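# Move empty wash bottle from shelf bench to cart tray

## Task

Take the empty wash bottle from the shelved bench and place it in the cart's top tray so that it finishes within the tray's walls (lying on its side is acceptable). No wash bottle may touch the floor. Afterwards release the bottle and back the robot away from it. The robot must not fall over or finish leaning.

## Robot and tools

ROBOT. TidyBot++ has a mobile base 0.54 m long, 0.50 m wide and 0.38 m tall on four driven casters. On top sits a single seven-joint arm with a two-finger gripper. The shoulder is 0.12 m ahead of the base centre and 0.68 m above the floor. Segment lengths are 0.42 m (upper arm), 0.31 m (forearm) and 0.31 m (wrist to hand point). There are two cameras: base_camera (644x364 pinhole) on the base, and wrist_camera (644x476 fisheye), which looks along the hand. The arm begins folded with the hand pointing down.

FRAMES. Base frame: metres, origin on the floor below the base centre, x forward, y left, z up. The odometry frame is the base frame as it stood when the scene began. base_odometry gives x, y and a heading in rad (positive is left, -3.142 to 3.142), counted from wheel turns only, so slip reads as travel. base_tilt is in degrees, with forward and right lean positive.

move. This runs one action. Its parts start together and may finish at different times.
- base: an object holding one or more relative offsets, measured from where the base last reported itself. translate_m is metres forward (-2 to 2, negative drives back). strafe_m is metres to the left (-2 to 2). rotate_rad is radians counter-clockwise seen from above (-6.3 to 6.3).
- joints: an object of absolute targets, keyed by name. joint_1_rad turns the whole arm about the vertical; positive is clockwise from above, the opposite sense to rotate_rad. joint_2_rad is the shoulder, -2.249 to 2.249, with 0 meaning upright. joint_4_rad is the elbow, -2.579 to 2.579, with 0 meaning straight. joint_6_rad is the wrist, -2.099 to 2.099. joint_3, joint_5 and joint_7 accept any angle and take the short way round. gripper_pos runs from 0 (open, about 85 mm gap) to 1 (closed). The gap is roughly 85 x (1 - gripper_pos) mm.
- target: one list of seven numbers, [x, y, z, qw, qx, qy, qz]. This is an absolute hand pose in the base frame, in metres plus a unit quaternion, in the same form as the hand_pose line. The hand's z axis runs out along the fingers, and the fingers open along its y axis. With target, joints may contain only gripper_pos.
- speeds: caps for this action only. translate_m and strafe_m take 0.05 to 0.5 m/s; rotate_rad takes 0.1 to 1.57 rad/s. When translate and strafe are combined, give a speed for only one of them.
- cameras: a list drawn from base_camera, wrist_camera and all. [] returns no images.
- blocking: true (the default) waits until everything is at rest. false returns after about 0.5 s while motion continues.
A move with no action just reports the current state.

wait: seconds, from 0 to 10, plus an optional cameras list. It returns early once running moves settle.
stop: brakes all of your running motions and holds them where they halt.
zoom_image: camera plus region [x0, y0, x1, y1] in image pixels, with (0,0) at the top-left corner. The region may be at most 504x504.
finished_scene: scene, the number of the current scene. This ends the scene and cannot be undone.

RESULT LINES. pictures lists the cameras in the same order as the images. move gives done, or the worst status among the motions. base_status, joint_status and hand_status each use one of these words:
- done.
- moving.
- off_target: the part rested away from its target and may still be pushing.
- stopped.
- contact_stop or time_out: unplanned stops; later calls in your reply are skipped.
- not_followed: a self-collision check withheld the command; see the "cause:" line.
- torque_fault.
- limit_stop_at_motor_heat.
The text "joint command not followed" or "pose unreachable" appears when the arm's targets are withheld. hand_pose is the measured hand point, midway between the finger pads. hand_target is where the commanded joints would put it. joint_positions lists the joint angles. motor_effort is a percentage of maximum, with the action's peak in brackets. on_its_own reports motion you did not command. earlier move reports the state of a non-blocking move. scene_time also appears. Warning lines are ARM HIT, MOTOR HOT and OVER-TEMPERATURE FAULT.

PRACTICAL NOTES.
- A hand pointing down reaches at most about 0.94 m high, and only close to the base.
- Targets low and close in front, pointing forward, are unreliable and can drive the arm into the base.
- An unreachable pose wanders for up to 10 s, then ends in time_out.
- After done the hand is usually within 3 cm of the pose. To correct, add (wanted - measured) to the last target.
- To hold a loaded hand still, resend hand_target, not hand_pose.
- Loads make the arm sag. Never command a joint to its current reading while holding something.
- A gripper that reads off_target at 1 is holding something. Done at 1 means it is empty.
- Closed fingertips extend about 20 mm past the hand point.

AVOID.
- Letting the bottle drop or reach the floor.
- Releasing it while it still moves.
- Swinging it fast, or squeezing hard while it still rests on a surface.
- Driving or turning while the arm is caught on something high; this can tip the robot. Back away or retract to recover from a lean.
- Reaching far from the folded pose over nearby furniture.
- Pushing hard against furniture; the arm does not avoid obstacles.
- Torque faults (limits 104.5 N m for joints 1 to 4, 51.3 N m for joints 5 to 7). These freeze the arm for 10 s.
- Overheating from holding loads out at full stretch.
When finished, open the gripper, lift clear, and move the robot away from the tray.

Each tool is called after ">>>" as name([rows], argument=value, ...), one row to a line, values as JSON.

## Session

>>> move()

Scene clock: 0.00 s.
base_odometry: x=+0.000 y=+0.000 heading=+0.000
base_tilt: forward=+0.1 right=-0.7
base_status: not commanded
joint_positions: joint_1_rad=-0.032 joint_2_rad=-0.342 joint_3_rad=+3.137 joint_4_rad=-2.543 joint_5_rad=+0.027 joint_6_rad=-0.869 joint_7_rad=+1.581 gripper_pos=+0.000
joint_status: not commanded
motor_effort: joint_1_rad=+1 joint_2_rad=-1 joint_3_rad=+0 joint_4_rad=+14 joint_5_rad=+0 joint_6_rad=+0 joint_7_rad=+0
hand_pose: x=+0.2543 y=-0.0002 z=+0.5825 quat_wxyz=(+0.011, +0.999, +0.032, +0.036) (m; base frame)
hand_target: x=+0.2543 y=-0.0002 z=+0.5825 quat_wxyz=(+0.011, +0.999, +0.032, +0.036) (m; base frame)
hand_status: not commanded
pictures: base_camera, wrist_camera

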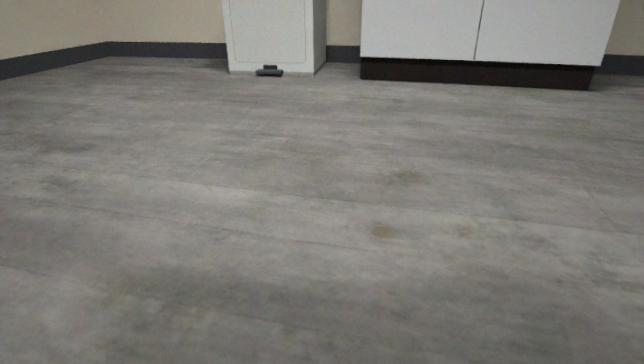

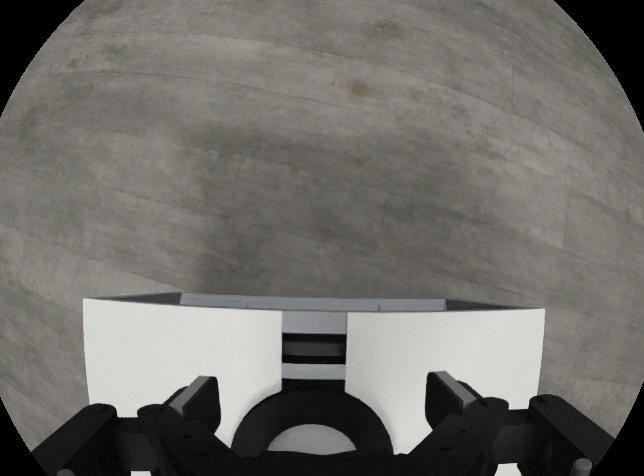

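>>> move(joints={"joint_6_rad": 0.45})

Scene clock: 21.17 s.
move: done
base_odometry: x=+0.000 y=+0.000 heading=+0.000
base_tilt: forward=+0.1 right=-0.7
base_status: not commanded
joint_positions: joint_1_rad=-0.032 joint_2_rad=-0.342 joint_3_rad=+3.137 joint_4_rad=-2.537 joint_5_rad=+0.027 joint_6_rad=+0.411 joint_7_rad=+1.581 gripper_pos=+0.000
joint_status: all done
motor_effort: joint_1_rad=+0(1) joint_2_rad=-6(7) joint_3_rad=+0(0) joint_4_rad=+19(19) joint_5_rad=+0(1) joint_6_rad=+8(8) joint_7_rad=+0(0)
hand_pose: x=+0.5365 y=+0.0202 z=+0.8284 quat_wxyz=(-0.004, +0.778, +0.032, +0.628) (m; base frame)
hand_target: x=+0.5375 y=+0.0205 z=+0.8371 quat_wxyz=(-0.005, +0.767, +0.031, +0.641) (m; base frame)
hand_status: not commanded
pictures: base_camera, wrist_camera
camera_calibration:
wrist_camera: T_world_to_cam=[[0.0362656, -0.999248, 0.0137003, -0.00667561], [-0.192683, -0.0204438, -0.981048, 0.974854], [0.980591, 0.0329385, -0.19328, -0.232591], [0, 0, 0, 1]] pos_world=[0.416156, 0.0209203, 0.911515]

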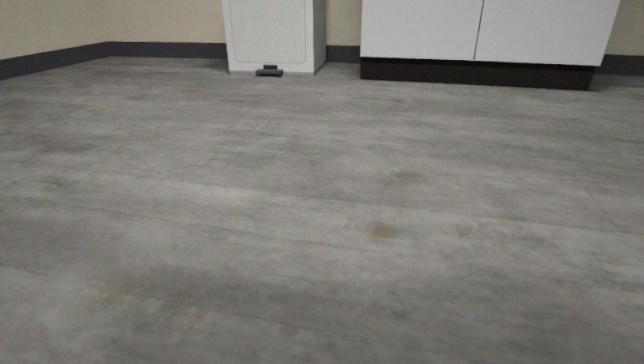

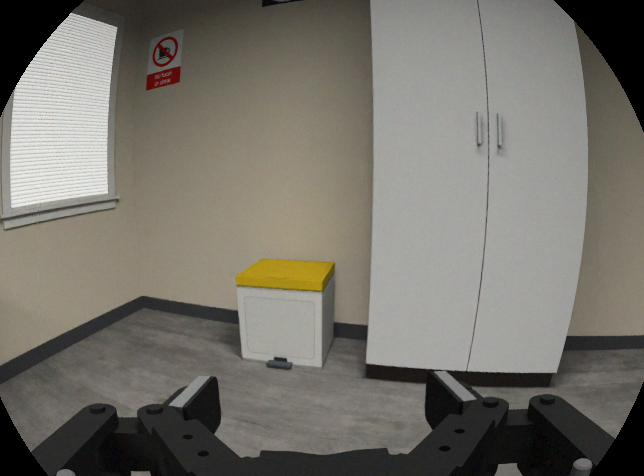

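>>> move(base={"rotate_rad": 1.57}, cameras=["wrist_camera"])

>>> move(base={"rotate_rad": 1.57}, cameras=["wrist_camera"])

>>> move(base={"rotate_rad": 1.57}, cameras=["wrist_camera"])

Scene clock: 30.37 s.
move: done
base_odometry: x=+0.000 y=+0.000 heading=+1.569
base_tilt: forward=+0.1 right=-0.7
base_status: done
joint_positions: joint_1_rad=-0.032 joint_2_rad=-0.342 joint_3_rad=+3.137 joint_4_rad=-2.537 joint_5_rad=+0.027 joint_6_rad=+0.412 joint_7_rad=+1.581 gripper_pos=+0.000
joint_status: not commanded
motor_effort: joint_1_rad=+0(1) joint_2_rad=-6(7) joint_3_rad=+0(1) joint_4_rad=+18(19) joint_5_rad=+0(1) joint_6_rad=+8(8) joint_7_rad=+0(0)
hand_pose: x=+0.5366 y=+0.0202 z=+0.8288 quat_wxyz=(-0.004, +0.777, +0.032, +0.628) (m; base frame)
hand_target: x=+0.5375 y=+0.0205 z=+0.8371 quat_wxyz=(-0.005, +0.767, +0.031, +0.641) (m; base frame)
hand_status: not commanded
pictures: wrist_camera
camera_calibration:
wrist_camera: T_world_to_cam=[[0.0363431, -0.999245, 0.0137201, -0.00672891], [-0.191468, -0.0204373, -0.981286, 0.974759], [0.980826, 0.0330361, -0.192066, -0.23376], [0, 0, 0, 1]] pos_world=[0.416157, 0.0209201, 0.911713]

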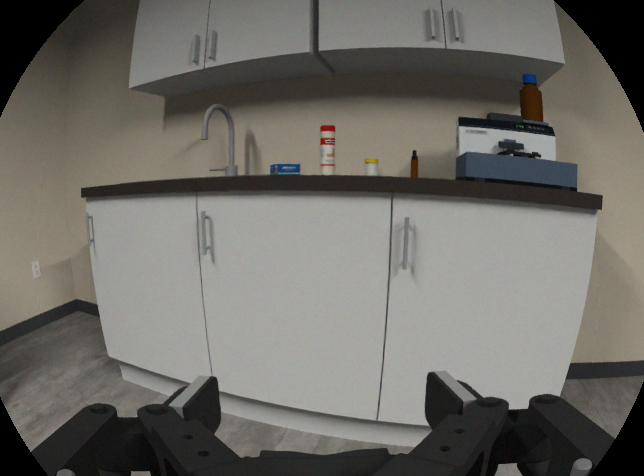

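Scene clock: 32.67 s.
move: done
base_odometry: x=+0.000 y=+0.000 heading=+3.138
base_tilt: forward=+0.1 right=-0.7
base_status: done
joint_positions: joint_1_rad=-0.032 joint_2_rad=-0.342 joint_3_rad=+3.137 joint_4_rad=-2.537 joint_5_rad=+0.027 joint_6_rad=+0.413 joint_7_rad=+1.581 gripper_pos=+0.000
joint_status: not commanded
motor_effort: joint_1_rad=+0(2) joint_2_rad=-6(7) joint_3_rad=+0(2) joint_4_rad=+19(19) joint_5_rad=+0(1) joint_6_rad=+8(8) joint_7_rad=+0(0)
hand_pose: x=+0.5366 y=+0.0202 z=+0.8289 quat_wxyz=(-0.004, +0.777, +0.032, +0.628) (m; base frame)
hand_target: x=+0.5375 y=+0.0205 z=+0.8371 quat_wxyz=(-0.005, +0.767, +0.031, +0.641) (m; base frame)
hand_status: not commanded
pictures: wrist_camera
camera_calibration:
wrist_camera: T_world_to_cam=[[0.0363215, -0.999247, 0.0136326, -0.00664136], [-0.191184, -0.0203377, -0.981343, 0.974789], [0.980882, 0.0330376, -0.191779, -0.234026], [0, 0, 0, 1]] pos_world=[0.416157, 0.0209202, 0.911813]

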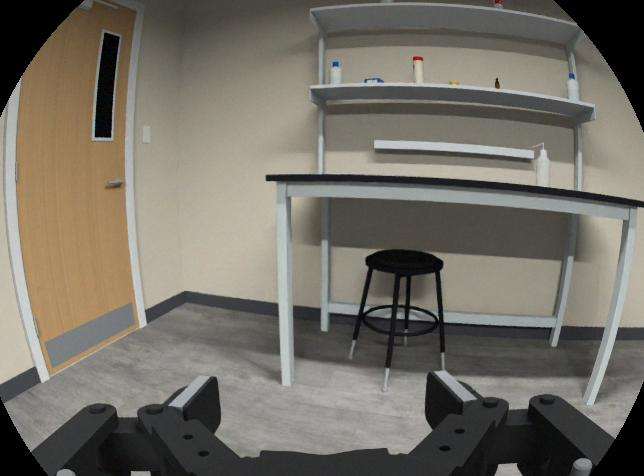

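Scene clock: 34.97 s.
move: done
base_odometry: x=+0.000 y=+0.000 heading=-1.576
base_tilt: forward=+0.1 right=-0.7
base_status: done
joint_positions: joint_1_rad=-0.032 joint_2_rad=-0.342 joint_3_rad=+3.137 joint_4_rad=-2.537 joint_5_rad=+0.027 joint_6_rad=+0.413 joint_7_rad=+1.581 gripper_pos=+0.000
joint_status: not commanded
motor_effort: joint_1_rad=+0(2) joint_2_rad=-6(8) joint_3_rad=+0(2) joint_4_rad=+19(19) joint_5_rad=-1(1) joint_6_rad=+8(8) joint_7_rad=+0(0)
hand_pose: x=+0.5366 y=+0.0202 z=+0.8289 quat_wxyz=(-0.004, +0.777, +0.032, +0.628) (m; base frame)
hand_target: x=+0.5375 y=+0.0205 z=+0.8371 quat_wxyz=(-0.005, +0.767, +0.031, +0.641) (m; base frame)
hand_status: not commanded
pictures: wrist_camera
camera_calibration:
wrist_camera: T_world_to_cam=[[0.0363223, -0.999247, 0.0136415, -0.00664977], [-0.191088, -0.0203433, -0.981362, 0.974766], [0.980901, 0.0330386, -0.191683, -0.234122], [0, 0, 0, 1]] pos_world=[0.416157, 0.0209202, 0.911812]

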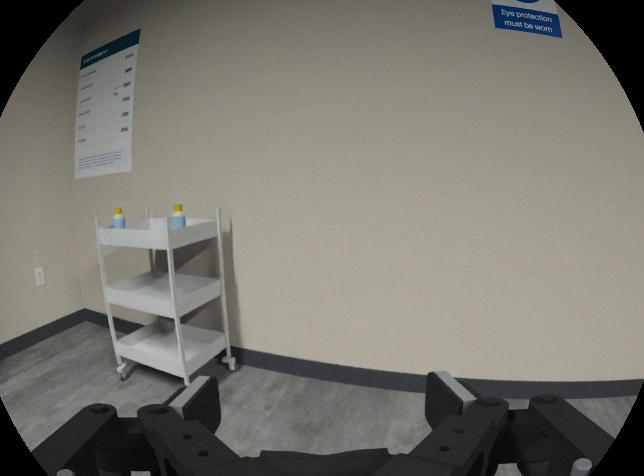

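>>> move(base={"rotate_rad": -2.0}, joints={"joint_2_rad": 0.0, "joint_4_rad": -1.2, "joint_6_rad": -0.8}, cameras=["wrist_camera"])

Scene clock: 73.53 s.
move: done
base_odometry: x=+0.000 y=+0.000 heading=+2.708
base_tilt: forward=+0.1 right=-0.7
base_status: done
joint_positions: joint_1_rad=-0.032 joint_2_rad=-0.030 joint_3_rad=+3.136 joint_4_rad=-1.205 joint_5_rad=+0.027 joint_6_rad=-0.762 joint_7_rad=+1.581 gripper_pos=+0.000
joint_status: all done
motor_effort: joint_1_rad=+0(3) joint_2_rad=-19(22) joint_3_rad=+0(2) joint_4_rad=+20(22) joint_5_rad=+0(1) joint_6_rad=+8(9) joint_7_rad=+0(1)
hand_pose: x=+0.6869 y=+0.0174 z=+1.1122 quat_wxyz=(+0.005, +0.824, +0.023, +0.567) (m; base frame)
hand_target: x=+0.6948 y=+0.0165 z=+1.0870 quat_wxyz=(+0.006, +0.841, +0.022, +0.540) (m; base frame)
hand_status: not commanded
pictures: wrist_camera
camera_calibration:
wrist_camera: T_world_to_cam=[[0.0109203, -0.999782, 0.0177948, -0.00586219], [-0.339674, -0.0204466, -0.940321, 1.33786], [0.94048, 0.00422417, -0.339824, -0.134156], [0, 0, 0, 1]] pos_world=[0.580671, 0.0220605, 1.21253]

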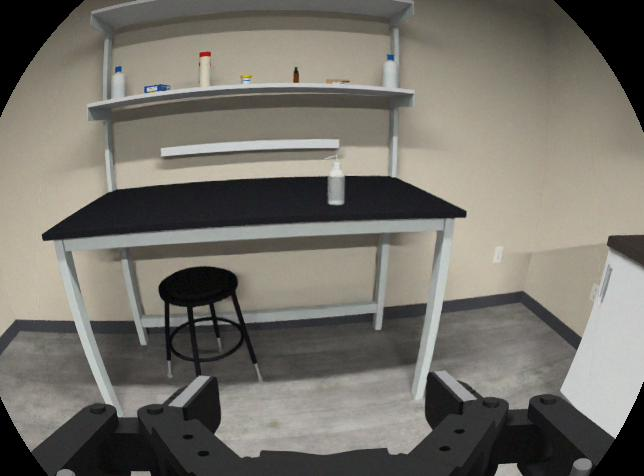

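>>> zoom_image(camera="wrist_camera", region=[280, 130, 400, 220])

>>> zoom_image(camera="wrist_camera", region=[90, 30, 410, 120])

Scaled by 4.200.

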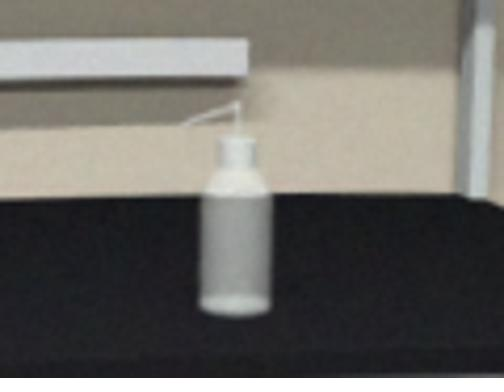

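Scaled by 1.575.

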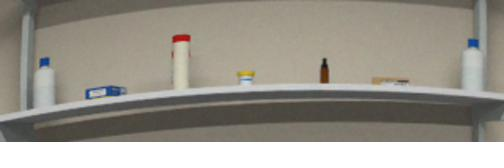

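>>> move(base={"translate_m": 1.0}, joints={"joint_2_rad": 0.1, "joint_4_rad": -1.5, "joint_6_rad": 0.0})

Scene clock: 178.00 s.
move: done
base_odometry: x=-0.908 y=+0.420 heading=+2.707
base_tilt: forward=+0.1 right=-0.7
base_status: done
joint_positions: joint_1_rad=-0.032 joint_2_rad=+0.086 joint_3_rad=+3.136 joint_4_rad=-1.485 joint_5_rad=+0.027 joint_6_rad=-0.037 joint_7_rad=+1.581 gripper_pos=+0.000
joint_status: all done
motor_effort: joint_1_rad=+1(2) joint_2_rad=-25(28) joint_3_rad=+0(1) joint_4_rad=+22(24) joint_5_rad=+0(1) joint_6_rad=+8(9) joint_7_rad=+0(0)
hand_pose: x=+0.7800 y=+0.0262 z=+1.0896 quat_wxyz=(+0.000, +0.720, +0.027, +0.694) (m; base frame)
hand_target: x=+0.7858 y=+0.0257 z=+1.0822 quat_wxyz=(+0.000, +0.717, +0.026, +0.697) (m; base frame)
hand_status: not commanded
pictures: base_camera, wrist_camera
camera_calibration:
wrist_camera: T_world_to_cam=[[0.0243994, -0.999604, 0.0140342, -0.00410007], [-0.0175269, -0.014464, -0.999742, 1.16171], [0.999549, 0.0241471, -0.0178729, -0.626779], [0, 0, 0, 1]] pos_world=[0.646958, 0.0278394, 1.15026]

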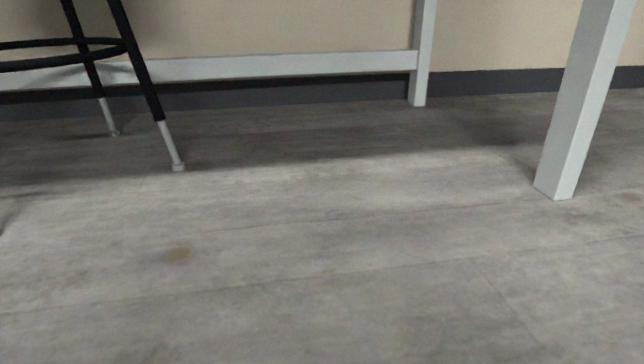

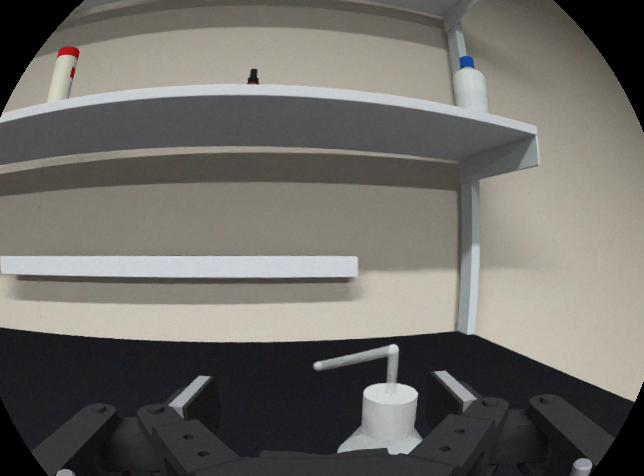

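>>> move(joints={"joint_1_rad": 0.035, "joint_2_rad": 0.175, "joint_4_rad": -1.635, "joint_6_rad": 0.245})

Scene clock: 266.40 s.
move: done
base_odometry: x=-0.908 y=+0.420 heading=+2.707
base_tilt: forward=+0.1 right=-0.7
base_status: not commanded
joint_positions: joint_1_rad=+0.018 joint_2_rad=+0.160 joint_3_rad=+3.136 joint_4_rad=-1.622 joint_5_rad=+0.027 joint_6_rad=+0.205 joint_7_rad=+1.581 gripper_pos=+0.000
joint_status: all done
motor_effort: joint_1_rad=+0(2) joint_2_rad=-28(31) joint_3_rad=-1(1) joint_4_rad=+22(24) joint_5_rad=-1(1) joint_6_rad=+8(9) joint_7_rad=+0(0)
hand_pose: x=+0.8046 y=-0.0054 z=+1.0298 quat_wxyz=(+0.015, +0.709, +0.010, +0.705) (m; base frame)
hand_target: x=+0.8087 y=-0.0178 z=+1.0235 quat_wxyz=(+0.021, +0.705, +0.004, +0.709) (m; base frame)
hand_status: not commanded
pictures: base_camera, wrist_camera
camera_calibration:
wrist_camera: T_world_to_cam=[[-0.0197568, -0.999725, 0.012621, 0.00152279], [0.0131637, -0.0128825, -0.99983, 1.07735], [0.999718, -0.0195873, 0.0134146, -0.684222], [0, 0, 0, 1]] pos_world=[0.669877, 0.00199926, 1.08633]

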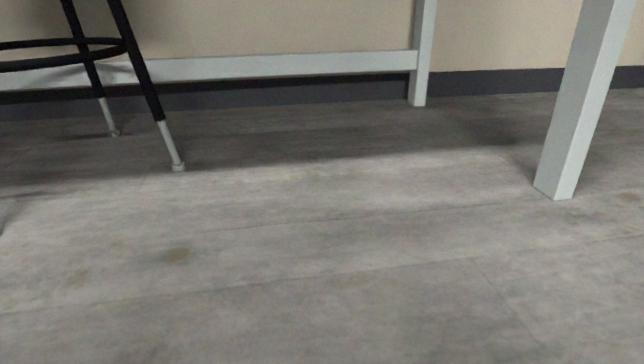

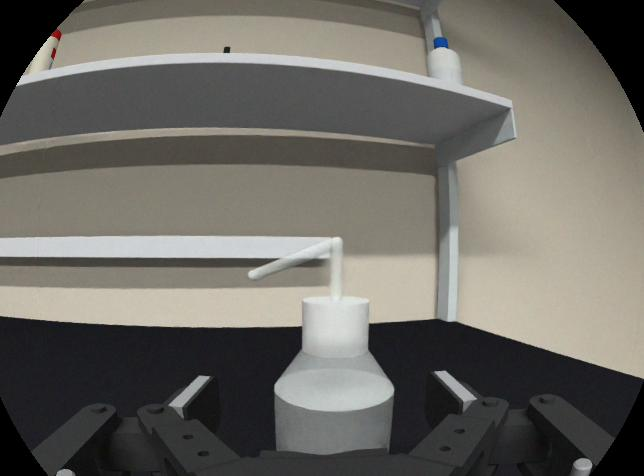

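>>> move(joints={"joint_1_rad": 0.045, "joint_2_rad": 0.1645, "joint_4_rad": -1.5616, "joint_6_rad": 0.161}, cameras=["wrist_camera"])

Scene clock: 314.00 s.
move: done
base_odometry: x=-0.908 y=+0.420 heading=+2.707
base_tilt: forward=+0.1 right=-0.7
base_status: not commanded
joint_positions: joint_1_rad=+0.023 joint_2_rad=+0.160 joint_3_rad=+3.136 joint_4_rad=-1.559 joint_5_rad=+0.027 joint_6_rad=+0.180 joint_7_rad=+1.581 gripper_pos=+0.000
joint_status: all done
motor_effort: joint_1_rad=+0(1) joint_2_rad=-28(30) joint_3_rad=+0(1) joint_4_rad=+21(24) joint_5_rad=+0(1) joint_6_rad=+8(9) joint_7_rad=+0(0)
hand_pose: x=+0.8079 y=-0.0095 z=+1.0608 quat_wxyz=(+0.017, +0.696, +0.008, +0.718) (m; base frame)
hand_target: x=+0.8092 y=-0.0254 z=+1.0500 quat_wxyz=(+0.025, +0.705, +0.000, +0.709) (m; base frame)
hand_status: not commanded
pictures: wrist_camera
camera_calibration:
wrist_camera: T_world_to_cam=[[-0.0264366, -0.999574, 0.0123436, 0.0028236], [0.0506603, -0.0136717, -0.998622, 1.07663], [0.998366, -0.0257748, 0.0510001, -0.726901], [0, 0, 0, 1]] pos_world=[0.671245, -0.001194, 1.11218]

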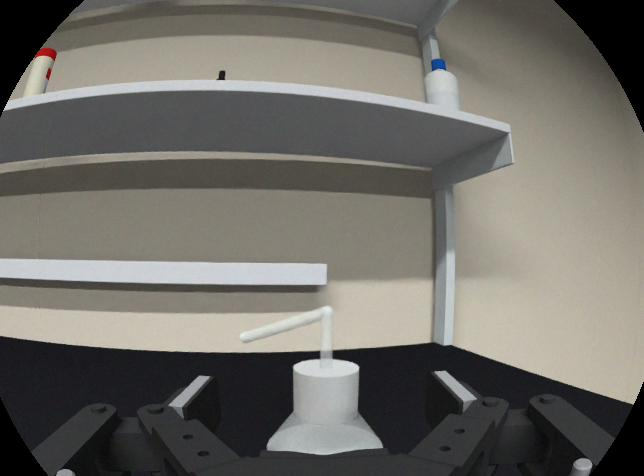

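>>> move(joints={"joint_6_rad": 0.1}, base={"translate_m": 0.02}, speeds={"translate_m": 0.1}, cameras=["wrist_camera"])

Scene clock: 326.13 s.
move: done
base_odometry: x=-0.926 y=+0.429 heading=+2.706
base_tilt: forward=+0.1 right=-0.7
base_status: done
joint_positions: joint_1_rad=+0.025 joint_2_rad=+0.166 joint_3_rad=+3.136 joint_4_rad=-1.559 joint_5_rad=+0.027 joint_6_rad=+0.119 joint_7_rad=+1.581 gripper_pos=+0.000
joint_status: all done
motor_effort: joint_1_rad=+0(2) joint_2_rad=-27(32) joint_3_rad=-1(1) joint_4_rad=+21(23) joint_5_rad=+0(1) joint_6_rad=+8(9) joint_7_rad=+0(0)
hand_pose: x=+0.8102 y=-0.0110 z=+1.0374 quat_wxyz=(+0.018, +0.719, +0.007, +0.694) (m; base frame)
hand_target: x=+0.8088 y=-0.0259 z=+1.0311 quat_wxyz=(+0.025, +0.726, -0.001, +0.687) (m; base frame)
hand_status: not commanded
pictures: wrist_camera
camera_calibration:
wrist_camera: T_world_to_cam=[[-0.0284742, -0.999508, 0.0131865, 0.00241852], [-0.0167552, -0.0127128, -0.999779, 1.10904], [0.999454, -0.0286888, -0.0163849, -0.658994], [0, 0, 0, 1]] pos_world=[0.677285, -0.00238948, 1.09796]

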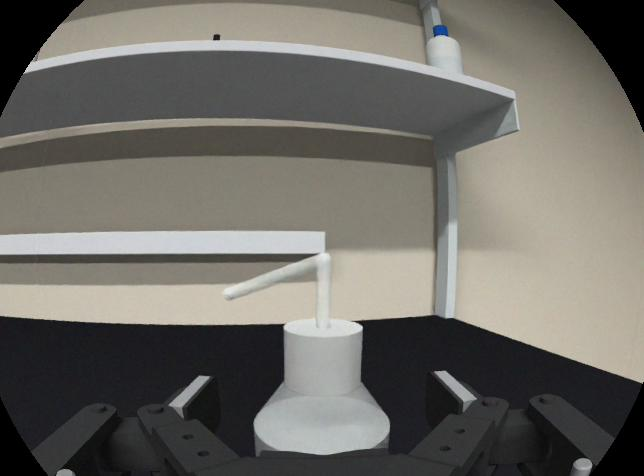

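>>> move(joints={"joint_4_rad": -1.538}, base={"translate_m": 0.02}, speeds={"translate_m": 0.1}, cameras=["wrist_camera"])

Scene clock: 349.17 s.
move: done
base_odometry: x=-0.944 y=+0.437 heading=+2.705
base_tilt: forward=+0.1 right=-0.7
base_status: done
joint_positions: joint_1_rad=+0.025 joint_2_rad=+0.167 joint_3_rad=+3.136 joint_4_rad=-1.537 joint_5_rad=+0.027 joint_6_rad=+0.119 joint_7_rad=+1.581 gripper_pos=+0.000
joint_status: all done
motor_effort: joint_1_rad=+0(2) joint_2_rad=-28(33) joint_3_rad=+0(1) joint_4_rad=+22(24) joint_5_rad=+0(1) joint_6_rad=+8(9) joint_7_rad=+0(0)
hand_pose: x=+0.8116 y=-0.0115 z=+1.0505 quat_wxyz=(+0.018, +0.712, +0.007, +0.702) (m; base frame)
hand_target: x=+0.8101 y=-0.0260 z=+1.0457 quat_wxyz=(+0.026, +0.718, -0.001, +0.695) (m; base frame)
hand_status: not commanded
pictures: wrist_camera
camera_calibration:
wrist_camera: T_world_to_cam=[[-0.0295408, -0.999479, 0.0129936, 0.00282798], [0.00423342, -0.0131243, -0.999905, 1.10513], [0.999555, -0.029483, 0.00461891, -0.68241], [0, 0, 0, 1]] pos_world=[0.677511, -0.00278896, 1.10814]

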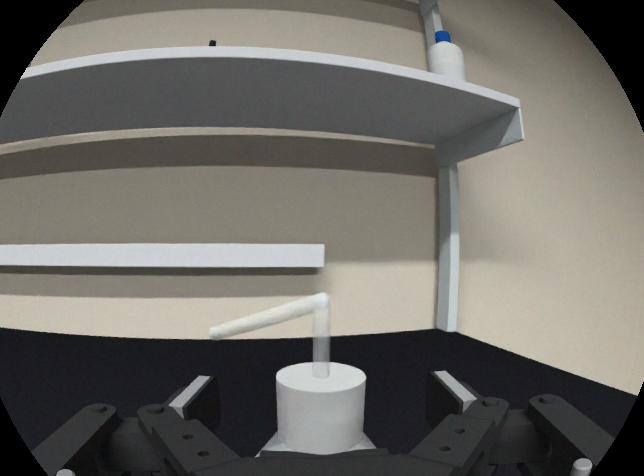

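>>> move(joints={"gripper_pos": 0.72}, cameras=["wrist_camera"])

Scene clock: 362.23 s.
move: off_target
base_odometry: x=-0.944 y=+0.437 heading=+2.705
base_tilt: forward=+0.1 right=-0.7
base_status: not commanded
joint_positions: joint_1_rad=+0.026 joint_2_rad=+0.166 joint_3_rad=+3.136 joint_4_rad=-1.533 joint_5_rad=+0.027 joint_6_rad=+0.119 joint_7_rad=+1.581 gripper_pos=+0.672
joint_status: gripper_pos off_target (ended at +0.672, target +0.720)
motor_effort: joint_1_rad=+0(2) joint_2_rad=-28(29) joint_3_rad=-1(1) joint_4_rad=+23(23) joint_5_rad=+0(1) joint_6_rad=+9(9) joint_7_rad=+0(1)
hand_pose: x=+0.8114 y=-0.0120 z=+1.0535 quat_wxyz=(+0.019, +0.710, +0.007, +0.703) (m; base frame)
hand_target: x=+0.8101 y=-0.0260 z=+1.0457 quat_wxyz=(+0.026, +0.718, -0.001, +0.695) (m; base frame)
hand_status: not commanded
pictures: wrist_camera
camera_calibration:
wrist_camera: T_world_to_cam=[[-0.0303982, -0.999454, 0.0129606, 0.00300057], [0.00882207, -0.0132344, -0.999874, 1.10438], [0.999499, -0.03028, 0.00921956, -0.687015], [0, 0, 0, 1]] pos_world=[0.677019, -0.00318813, 1.11053]

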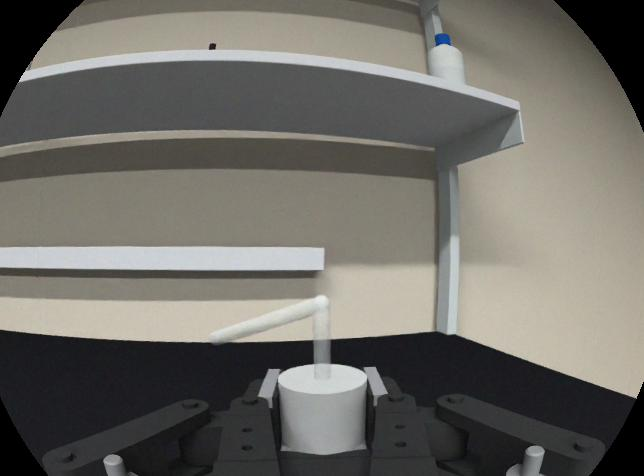

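>>> move(joints={"gripper_pos": 0.85}, cameras=["wrist_camera"])

Scene clock: 371.73 s.
move: off_target
base_odometry: x=-0.944 y=+0.437 heading=+2.705
base_tilt: forward=+0.1 right=-0.7
base_status: not commanded
joint_positions: joint_1_rad=+0.026 joint_2_rad=+0.166 joint_3_rad=+3.136 joint_4_rad=-1.533 joint_5_rad=+0.027 joint_6_rad=+0.119 joint_7_rad=+1.581 gripper_pos=+0.672
joint_status: gripper_pos off_target (ended at +0.672, target +0.850)
motor_effort: joint_1_rad=+0(1) joint_2_rad=-29(29) joint_3_rad=-1(1) joint_4_rad=+22(23) joint_5_rad=+0(1) joint_6_rad=+9(9) joint_7_rad=+0(0)
hand_pose: x=+0.8114 y=-0.0120 z=+1.0535 quat_wxyz=(+0.019, +0.710, +0.007, +0.703) (m; base frame)
hand_target: x=+0.8101 y=-0.0260 z=+1.0457 quat_wxyz=(+0.026, +0.718, -0.001, +0.695) (m; base frame)
hand_status: not commanded
pictures: wrist_camera
camera_calibration:
wrist_camera: T_world_to_cam=[[-0.0303982, -0.999454, 0.0129606, 0.00300057], [0.00882207, -0.0132344, -0.999874, 1.10438], [0.999499, -0.03028, 0.00921956, -0.687015], [0, 0, 0, 1]] pos_world=[0.677019, -0.00318813, 1.11053]

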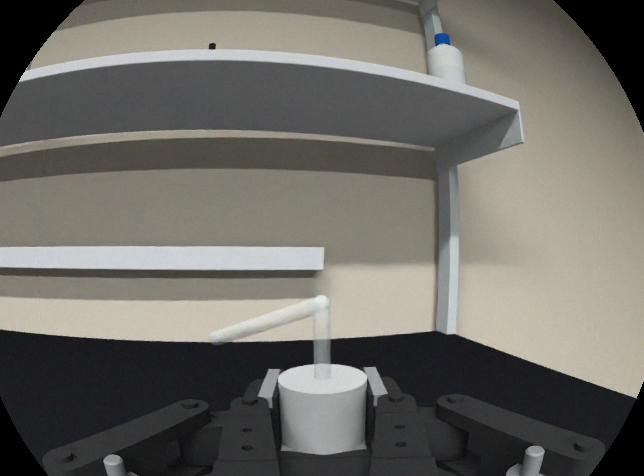

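>>> move(joints={"joint_4_rad": -1.25, "joint_6_rad": -0.17}, cameras=["wrist_camera"])

Scene clock: 381.77 s.
move: done
base_odometry: x=-0.944 y=+0.437 heading=+2.705
base_tilt: forward=+0.1 right=-0.7
base_status: not commanded
joint_positions: joint_1_rad=+0.026 joint_2_rad=+0.166 joint_3_rad=+3.136 joint_4_rad=-1.255 joint_5_rad=+0.027 joint_6_rad=-0.134 joint_7_rad=+1.581 gripper_pos=+0.672
joint_status: all done
motor_effort: joint_1_rad=+0(1) joint_2_rad=-28(30) joint_3_rad=+0(1) joint_4_rad=+22(24) joint_5_rad=+0(1) joint_6_rad=+8(9) joint_7_rad=+0(0)
hand_pose: x=+0.8104 y=-0.0142 z=+1.1487 quat_wxyz=(+0.021, +0.702, +0.004, +0.712) (m; base frame)
hand_target: x=+0.8091 y=-0.0283 z=+1.1416 quat_wxyz=(+0.028, +0.712, -0.003, +0.702) (m; base frame)
hand_status: not commanded
pictures: wrist_camera
camera_calibration:
wrist_camera: T_world_to_cam=[[-0.0374247, -0.999221, 0.0125504, 0.00578269], [0.0341208, -0.0138297, -0.999322, 1.1784], [0.998717, -0.0369711, 0.0346118, -0.715585], [0, 0, 0, 1]] pos_world=[0.674676, -0.00438089, 1.2023]

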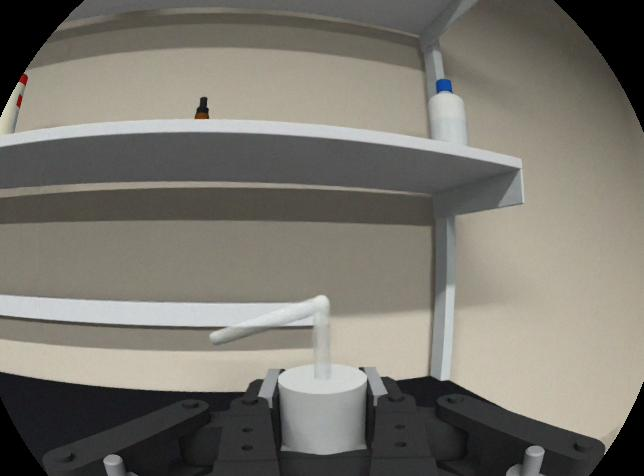

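>>> move(base={"translate_m": -0.9}, speeds={"translate_m": 0.35}, cameras=["wrist_camera"])

>>> move(base={"rotate_rad": 2.4}, speeds={"rotate_rad": 0.8}, cameras=["wrist_camera"])

Scene clock: 402.17 s.
move: done
base_odometry: x=-0.128 y=+0.057 heading=+2.704
base_tilt: forward=+0.1 right=-0.6
base_status: done
joint_positions: joint_1_rad=+0.029 joint_2_rad=+0.164 joint_3_rad=+3.136 joint_4_rad=-1.254 joint_5_rad=+0.027 joint_6_rad=-0.140 joint_7_rad=+1.581 gripper_pos=+0.672
joint_status: not commanded
motor_effort: joint_1_rad=+1(3) joint_2_rad=-28(34) joint_3_rad=+0(2) joint_4_rad=+23(24) joint_5_rad=+0(1) joint_6_rad=+9(9) joint_7_rad=+0(0)
hand_pose: x=+0.8096 y=-0.0161 z=+1.1486 quat_wxyz=(+0.022, +0.703, +0.003, +0.711) (m; base frame)
hand_target: x=+0.8091 y=-0.0283 z=+1.1416 quat_wxyz=(+0.028, +0.712, -0.003, +0.702) (m; base frame)
hand_status: not commanded
pictures: wrist_camera
camera_calibration:
wrist_camera: T_world_to_cam=[[-0.0402872, -0.999109, 0.0126079, 0.00602245], [0.0312819, -0.0138731, -0.999414, 1.18073], [0.998698, -0.0398692, 0.031813, -0.711704], [0, 0, 0, 1]] pos_world=[0.674085, -0.00597759, 1.2026]

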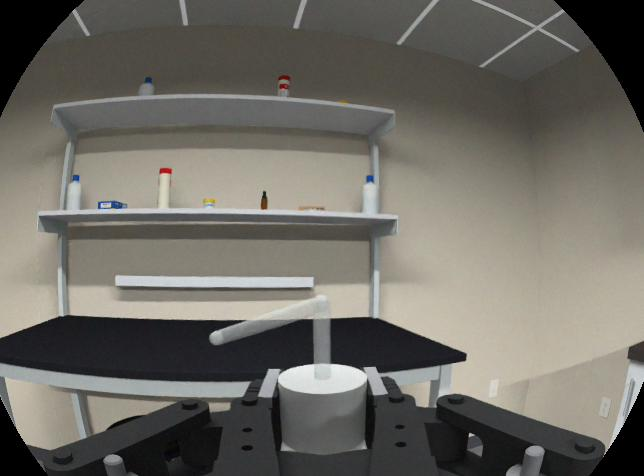

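Scene clock: 406.03 s.
move: done
base_odometry: x=-0.128 y=+0.057 heading=-1.180
base_tilt: forward=+0.1 right=-0.7
base_status: done
joint_positions: joint_1_rad=+0.039 joint_2_rad=+0.164 joint_3_rad=+3.135 joint_4_rad=-1.254 joint_5_rad=+0.027 joint_6_rad=-0.140 joint_7_rad=+1.581 gripper_pos=+0.672
joint_status: not commanded
motor_effort: joint_1_rad=+1(4) joint_2_rad=-29(31) joint_3_rad=-1(3) joint_4_rad=+22(23) joint_5_rad=-1(1) joint_6_rad=+9(9) joint_7_rad=+0(1)
hand_pose: x=+0.8094 y=-0.0230 z=+1.1486 quat_wxyz=(+0.026, +0.703, +0.000, +0.711) (m; base frame)
hand_target: x=+0.8091 y=-0.0283 z=+1.1416 quat_wxyz=(+0.028, +0.712, -0.003, +0.702) (m; base frame)
hand_status: not commanded
pictures: wrist_camera
camera_calibration:
wrist_camera: T_world_to_cam=[[-0.0502813, -0.998656, 0.0125401, 0.00725924], [0.0311439, -0.0141177, -0.999415, 1.18075], [0.998249, -0.0498614, 0.0318119, -0.711682], [0, 0, 0, 1]] pos_world=[0.674028, -0.0115666, 1.2026]

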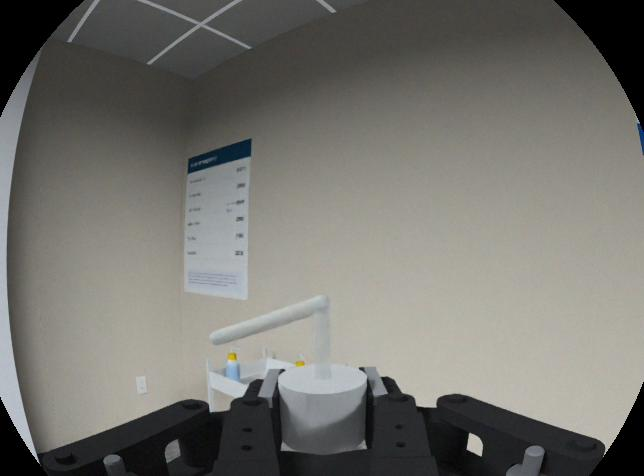

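>>> move(joints={"joint_6_rad": -0.65})

Scene clock: 414.20 s.
move: done
base_odometry: x=-0.128 y=+0.057 heading=-1.180
base_tilt: forward=+0.2 right=-0.7
base_status: not commanded
joint_positions: joint_1_rad=+0.039 joint_2_rad=+0.164 joint_3_rad=+3.135 joint_4_rad=-1.247 joint_5_rad=+0.027 joint_6_rad=-0.617 joint_7_rad=+1.581 gripper_pos=+0.672
joint_status: all done
motor_effort: joint_1_rad=-1(1) joint_2_rad=-28(29) joint_3_rad=+0(1) joint_4_rad=+22(24) joint_5_rad=+0(1) joint_6_rad=+8(9) joint_7_rad=+0(1)
hand_pose: x=+0.7770 y=-0.0255 z=+1.0092 quat_wxyz=(+0.023, +0.849, -0.005, +0.528) (m; base frame)
hand_target: x=+0.7718 y=-0.0303 z=+0.9984 quat_wxyz=(+0.025, +0.858, -0.008, +0.512) (m; base frame)
hand_status: not commanded
pictures: base_camera, wrist_camera
camera_calibration:
wrist_camera: T_world_to_cam=[[-0.0548583, -0.998295, 0.0199458, 0.00102536], [-0.424965, 0.00526706, -0.905194, 1.30214], [0.903546, -0.0581337, -0.42453, -0.141105], [0, 0, 0, 1]] pos_world=[0.680916, -0.0140378, 1.11877]

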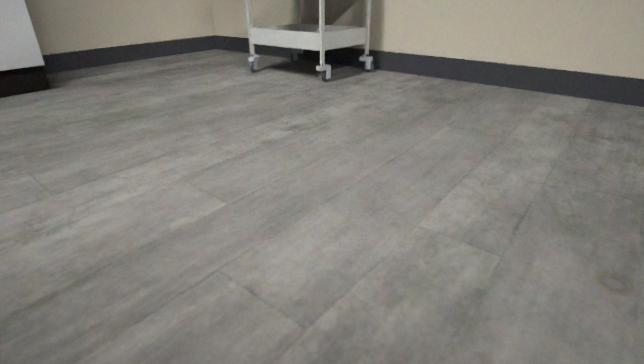

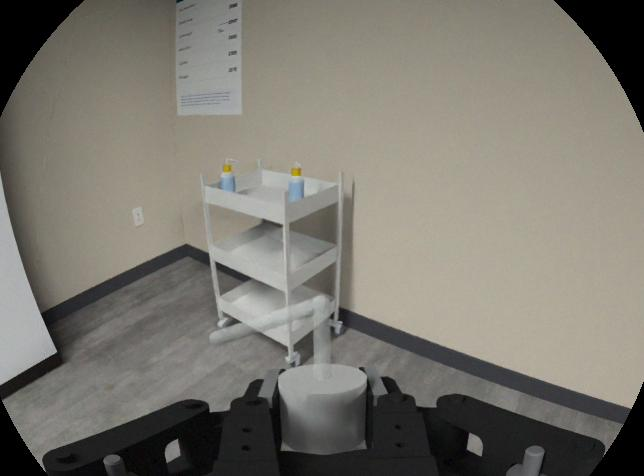

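>>> zoom_image(camera="wrist_camera", region=[180, 140, 370, 280])

>>> zoom_image(camera="base_camera", region=[220, 0, 400, 100])

Scaled by 2.653.

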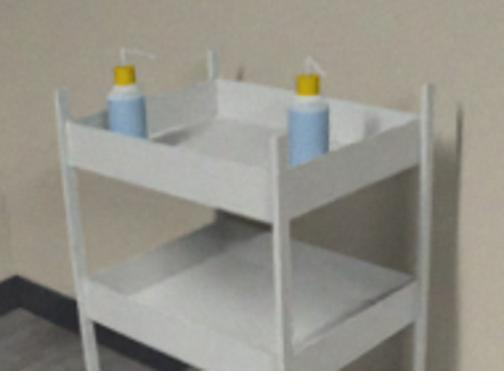

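Scaled by 2.800.

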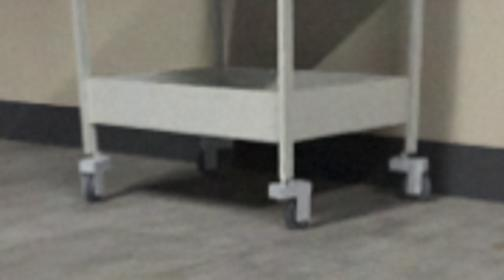

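>>> move(joints={"joint_6_rad": -0.17}, base={"translate_m": 1.0, "strafe_m": 0.75, "rotate_rad": -0.63}, speeds={"translate_m": 0.3, "rotate_rad": 0.4})

Scene clock: 496.77 s.
move: done
base_odometry: x=+0.946 y=-0.582 heading=-1.811
base_tilt: forward=+0.1 right=-0.7
base_status: done
joint_positions: joint_1_rad=+0.045 joint_2_rad=+0.159 joint_3_rad=+3.136 joint_4_rad=-1.245 joint_5_rad=+0.027 joint_6_rad=-0.201 joint_7_rad=+1.581 gripper_pos=+0.672
joint_status: all done
motor_effort: joint_1_rad=+0(4) joint_2_rad=-28(33) joint_3_rad=-1(3) joint_4_rad=+23(25) joint_5_rad=+0(1) joint_6_rad=+9(10) joint_7_rad=+0(0)
hand_pose: x=+0.8062 y=-0.0276 z=+1.1388 quat_wxyz=(+0.028, +0.719, -0.003, +0.694) (m; base frame)
hand_target: x=+0.8091 y=-0.0283 z=+1.1416 quat_wxyz=(+0.028, +0.712, -0.003, +0.702) (m; base frame)
hand_status: not commanded
pictures: base_camera, wrist_camera
camera_calibration:
wrist_camera: T_world_to_cam=[[-0.057386, -0.998265, 0.0132145, 0.00767962], [-0.0158192, -0.0123254, -0.999799, 1.20939], [0.998227, -0.0575835, -0.0150845, -0.655201], [0, 0, 0, 1]] pos_world=[0.673612, -0.0151563, 1.19916]

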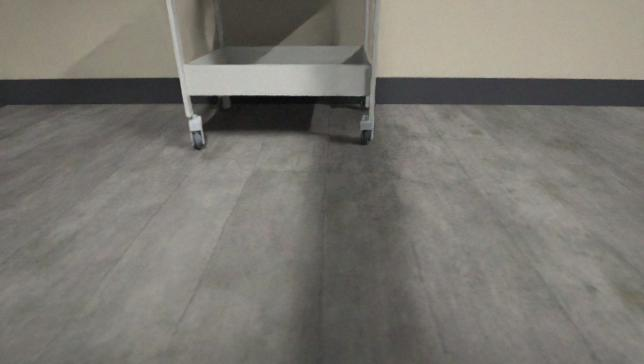

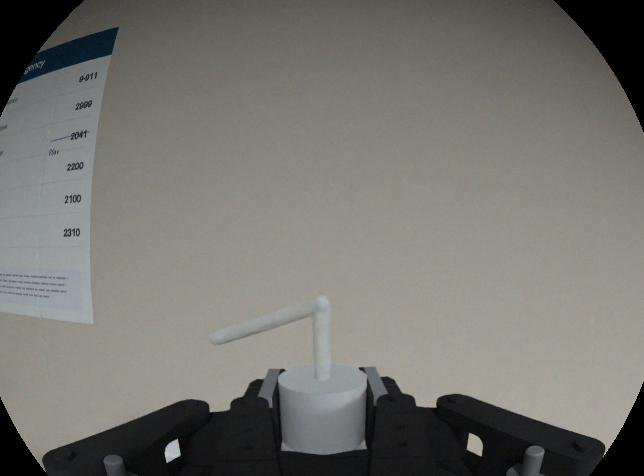

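>>> move(joints={"joint_1_rad": -0.01, "joint_6_rad": -0.75}, base={"strafe_m": 0.06, "rotate_rad": 0.06}, speeds={"strafe_m": 0.2, "rotate_rad": 0.3})

Scene clock: 513.20 s.
move: done
base_odometry: x=+1.005 y=-0.596 heading=-1.749
base_tilt: forward=+0.1 right=-0.7
base_status: done
joint_positions: joint_1_rad=-0.013 joint_2_rad=+0.159 joint_3_rad=+3.135 joint_4_rad=-1.245 joint_5_rad=+0.027 joint_6_rad=-0.723 joint_7_rad=+1.581 gripper_pos=+0.672
joint_status: all done
motor_effort: joint_1_rad=+0(7) joint_2_rad=-27(30) joint_3_rad=+0(5) joint_4_rad=+22(24) joint_5_rad=+0(1) joint_6_rad=+7(9) joint_7_rad=+0(0)
hand_pose: x=+0.7600 y=+0.0082 z=+0.9849 quat_wxyz=(+0.010, +0.874, +0.017, +0.486) (m; base frame)
hand_target: x=+0.7564 y=+0.0048 z=+0.9718 quat_wxyz=(+0.011, +0.883, +0.015, +0.469) (m; base frame)
hand_status: not commanded
pictures: base_camera, wrist_camera
camera_calibration:
wrist_camera: T_world_to_cam=[[-0.00286476, -0.999762, 0.0216118, -0.00693243], [-0.512055, -0.017097, -0.858783, 1.29346], [0.858948, -0.0135266, -0.511884, -0.0145095], [0, 0, 0, 1]] pos_world=[0.674765, 0.0149872, 1.10352]

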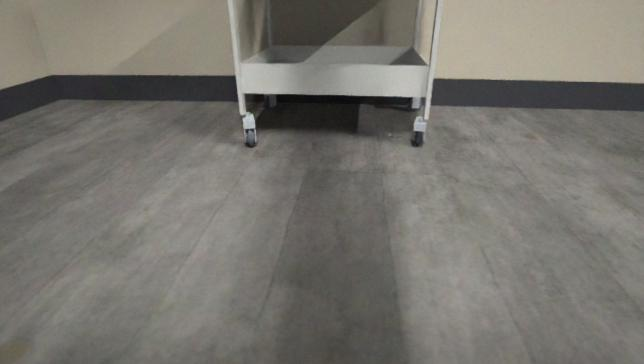

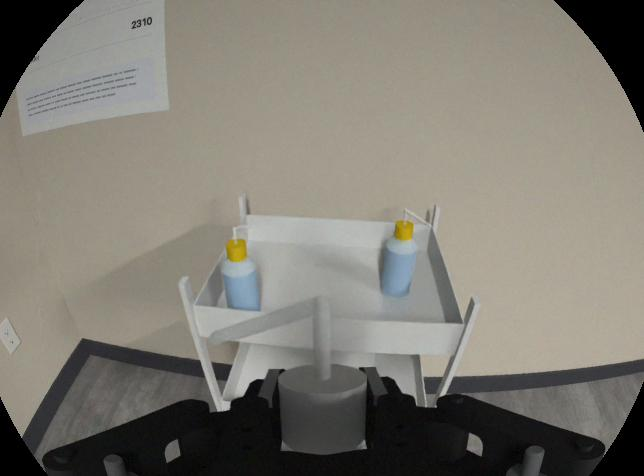

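>>> move(joints={"joint_2_rad": 0.19, "joint_4_rad": -1.712, "joint_6_rad": 0.33}, cameras=["wrist_camera"])

>>> move(base={"translate_m": 0.36, "strafe_m": -0.008}, speeds={"translate_m": 0.15}, cameras=["wrist_camera"])

Scene clock: 579.83 s.
move: done
base_odometry: x=+1.005 y=-0.596 heading=-1.749
base_tilt: forward=+0.1 right=-0.7
base_status: not commanded
joint_positions: joint_1_rad=-0.013 joint_2_rad=+0.164 joint_3_rad=+3.135 joint_4_rad=-1.695 joint_5_rad=+0.027 joint_6_rad=+0.286 joint_7_rad=+1.581 gripper_pos=+0.672
joint_status: all done
motor_effort: joint_1_rad=-1(1) joint_2_rad=-28(29) joint_3_rad=-1(1) joint_4_rad=+22(23) joint_5_rad=+0(1) joint_6_rad=+8(9) joint_7_rad=+0(0)
hand_pose: x=+0.8000 y=+0.0168 z=+1.0069 quat_wxyz=(+0.003, +0.707, +0.022, +0.706) (m; base frame)
hand_target: x=+0.8068 y=+0.0139 z=+0.9924 quat_wxyz=(+0.004, +0.707, +0.020, +0.707) (m; base frame)
hand_status: not commanded
pictures: wrist_camera
camera_calibration:
wrist_camera: T_world_to_cam=[[0.0139003, -0.999833, 0.0118448, -0.00217979], [0.0170672, -0.011607, -0.999787, 1.05158], [0.999758, 0.0140995, 0.016903, -0.68302], [0, 0, 0, 1]] pos_world=[0.664937, 0.0196565, 1.06293]

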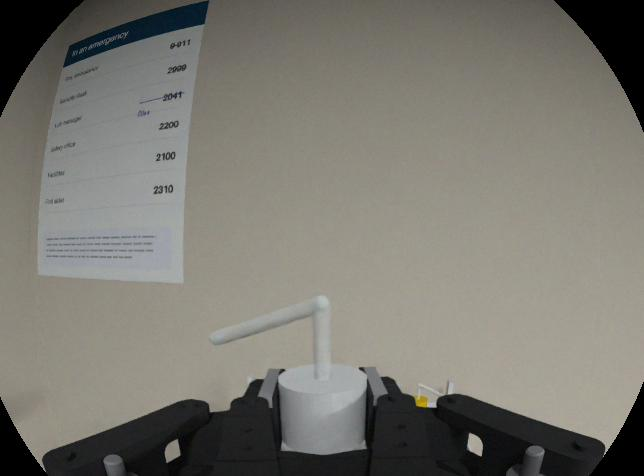

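Scene clock: 582.90 s.
move: done
base_odometry: x=+0.933 y=-0.949 heading=-1.749
base_tilt: forward=+0.1 right=-0.7
base_status: done
joint_positions: joint_1_rad=-0.013 joint_2_rad=+0.175 joint_3_rad=+3.135 joint_4_rad=-1.697 joint_5_rad=+0.027 joint_6_rad=+0.290 joint_7_rad=+1.581 gripper_pos=+0.672
joint_status: not commanded
motor_effort: joint_1_rad=-1(2) joint_2_rad=-28(31) joint_3_rad=-1(1) joint_4_rad=+22(22) joint_5_rad=-1(1) joint_6_rad=+9(9) joint_7_rad=+0(0)
hand_pose: x=+0.8033 y=+0.0169 z=+0.9998 quat_wxyz=(+0.002, +0.711, +0.022, +0.703) (m; base frame)
hand_target: x=+0.8068 y=+0.0139 z=+0.9924 quat_wxyz=(+0.004, +0.707, +0.020, +0.707) (m; base frame)
hand_status: not commanded
pictures: wrist_camera
camera_calibration:
wrist_camera: T_world_to_cam=[[0.0141029, -0.999831, 0.0118226, -0.00227386], [0.0083692, -0.0117054, -0.999896, 1.05146], [0.999866, 0.0142004, 0.0082027, -0.677586], [0, 0, 0, 1]] pos_world=[0.668727, 0.0196563, 1.05694]

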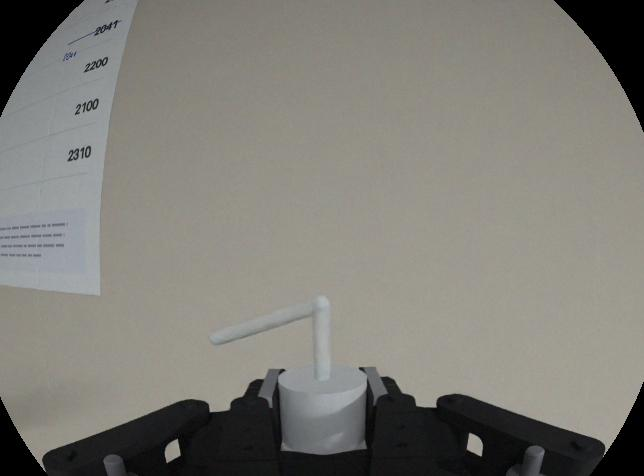

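>>> move(base={"translate_m": 0.03, "strafe_m": -0.012}, speeds={"translate_m": 0.1}, joints={"joint_2_rad": 0.275, "joint_4_rad": -1.825, "joint_6_rad": 0.53}, cameras=["wrist_camera"])

>>> move(joints={"joint_2_rad": 0.365, "joint_4_rad": -1.945, "joint_6_rad": 0.735}, cameras=["wrist_camera"])

Scene clock: 611.60 s.
move: done
base_odometry: x=+0.916 y=-0.977 heading=-1.749
base_tilt: forward=+0.2 right=-0.7
base_status: done
joint_positions: joint_1_rad=-0.013 joint_2_rad=+0.268 joint_3_rad=+3.135 joint_4_rad=-1.818 joint_5_rad=+0.027 joint_6_rad=+0.489 joint_7_rad=+1.581 gripper_pos=+0.672
joint_status: all done
motor_effort: joint_1_rad=+1(3) joint_2_rad=-30(35) joint_3_rad=-1(2) joint_4_rad=+20(23) joint_5_rad=+0(1) joint_6_rad=+9(10) joint_7_rad=+0(0)
hand_pose: x=+0.8149 y=+0.0185 z=+0.9245 quat_wxyz=(+0.000, +0.716, +0.023, +0.698) (m; base frame)
hand_target: x=+0.8157 y=+0.0154 z=+0.9283 quat_wxyz=(+0.001, +0.707, +0.021, +0.707) (m; base frame)
hand_status: not commanded
pictures: wrist_camera
camera_calibration:
wrist_camera: T_world_to_cam=[[0.0190345, -0.999777, 0.00909778, -0.00137051], [-0.0071668, -0.00923563, -0.999932, 0.988775], [0.999793, 0.018968, -0.007341, -0.674318], [0, 0, 0, 1]] pos_world=[0.681291, 0.0205522, 0.98377]

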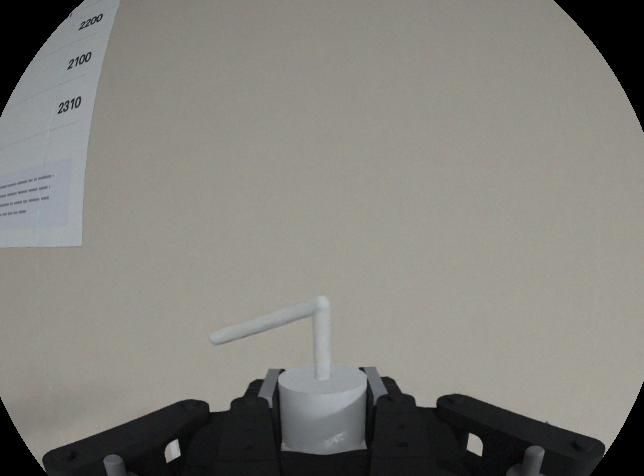

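Scene clock: 612.93 s.
move: done
base_odometry: x=+0.916 y=-0.977 heading=-1.749
base_tilt: forward=+0.1 right=-0.7
base_status: not commanded
joint_positions: joint_1_rad=-0.013 joint_2_rad=+0.351 joint_3_rad=+3.135 joint_4_rad=-1.935 joint_5_rad=+0.027 joint_6_rad=+0.693 joint_7_rad=+1.581 gripper_pos=+0.672
joint_status: all done
motor_effort: joint_1_rad=+0(1) joint_2_rad=-31(34) joint_3_rad=-1(1) joint_4_rad=+18(21) joint_5_rad=+0(1) joint_6_rad=+9(10) joint_7_rad=+0(0)
hand_pose: x=+0.8118 y=+0.0197 z=+0.8635 quat_wxyz=(-0.003, +0.715, +0.023, +0.699) (m; base frame)
hand_target: x=+0.8125 y=+0.0167 z=+0.8618 quat_wxyz=(-0.002, +0.708, +0.021, +0.706) (m; base frame)
hand_status: not commanded
pictures: wrist_camera
camera_calibration:
wrist_camera: T_world_to_cam=[[0.0233394, -0.999713, 0.00548387, 0.0000620876], [-0.00376495, -0.00557322, -0.999977, 0.925029], [0.999721, 0.0233182, -0.00389395, -0.674683], [0, 0, 0, 1]] pos_world=[0.677976, 0.0209499, 0.922381]

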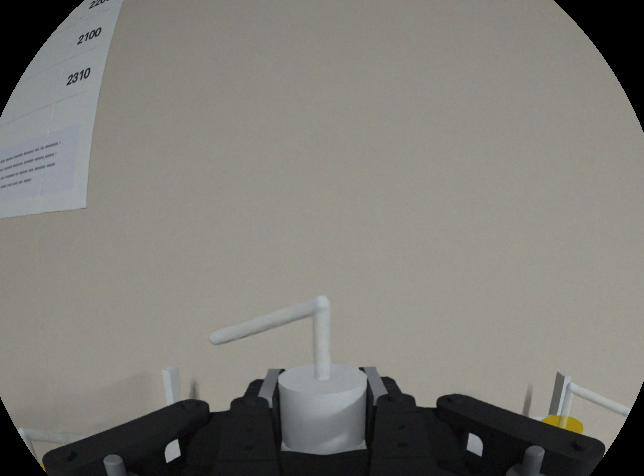

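>>> move(joints={"joint_2_rad": 0.397, "joint_4_rad": -1.972, "joint_6_rad": 0.80}, cameras=["wrist_camera"])

Scene clock: 640.07 s.
move: done
base_odometry: x=+0.916 y=-0.977 heading=-1.749
base_tilt: forward=+0.1 right=-0.7
base_status: not commanded
joint_positions: joint_1_rad=-0.013 joint_2_rad=+0.374 joint_3_rad=+3.135 joint_4_rad=-1.959 joint_5_rad=+0.027 joint_6_rad=+0.766 joint_7_rad=+1.581 gripper_pos=+0.672
joint_status: all done
motor_effort: joint_1_rad=+0(1) joint_2_rad=-30(34) joint_3_rad=-1(1) joint_4_rad=+18(19) joint_5_rad=-1(1) joint_6_rad=+9(9) joint_7_rad=+0(0)
hand_pose: x=+0.8111 y=+0.0201 z=+0.8573 quat_wxyz=(-0.004, +0.706, +0.023, +0.708) (m; base frame)
hand_target: x=+0.8121 y=+0.0170 z=+0.8453 quat_wxyz=(-0.002, +0.706, +0.021, +0.708) (m; base frame)
hand_status: not commanded
pictures: wrist_camera
camera_calibration:
wrist_camera: T_world_to_cam=[[0.0245048, -0.999691, 0.0040968, 0.000744408], [0.0221815, -0.00355331, -0.999748, 0.897507], [0.999454, 0.0245895, 0.0220876, -0.696104], [0, 0, 0, 1]] pos_world=[0.675797, 0.0210501, 0.912653]

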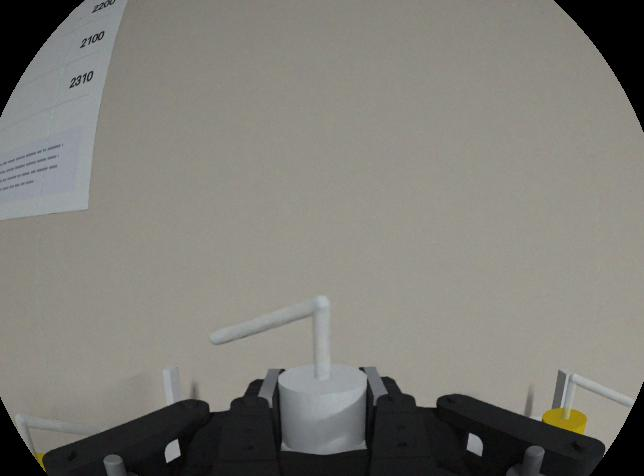

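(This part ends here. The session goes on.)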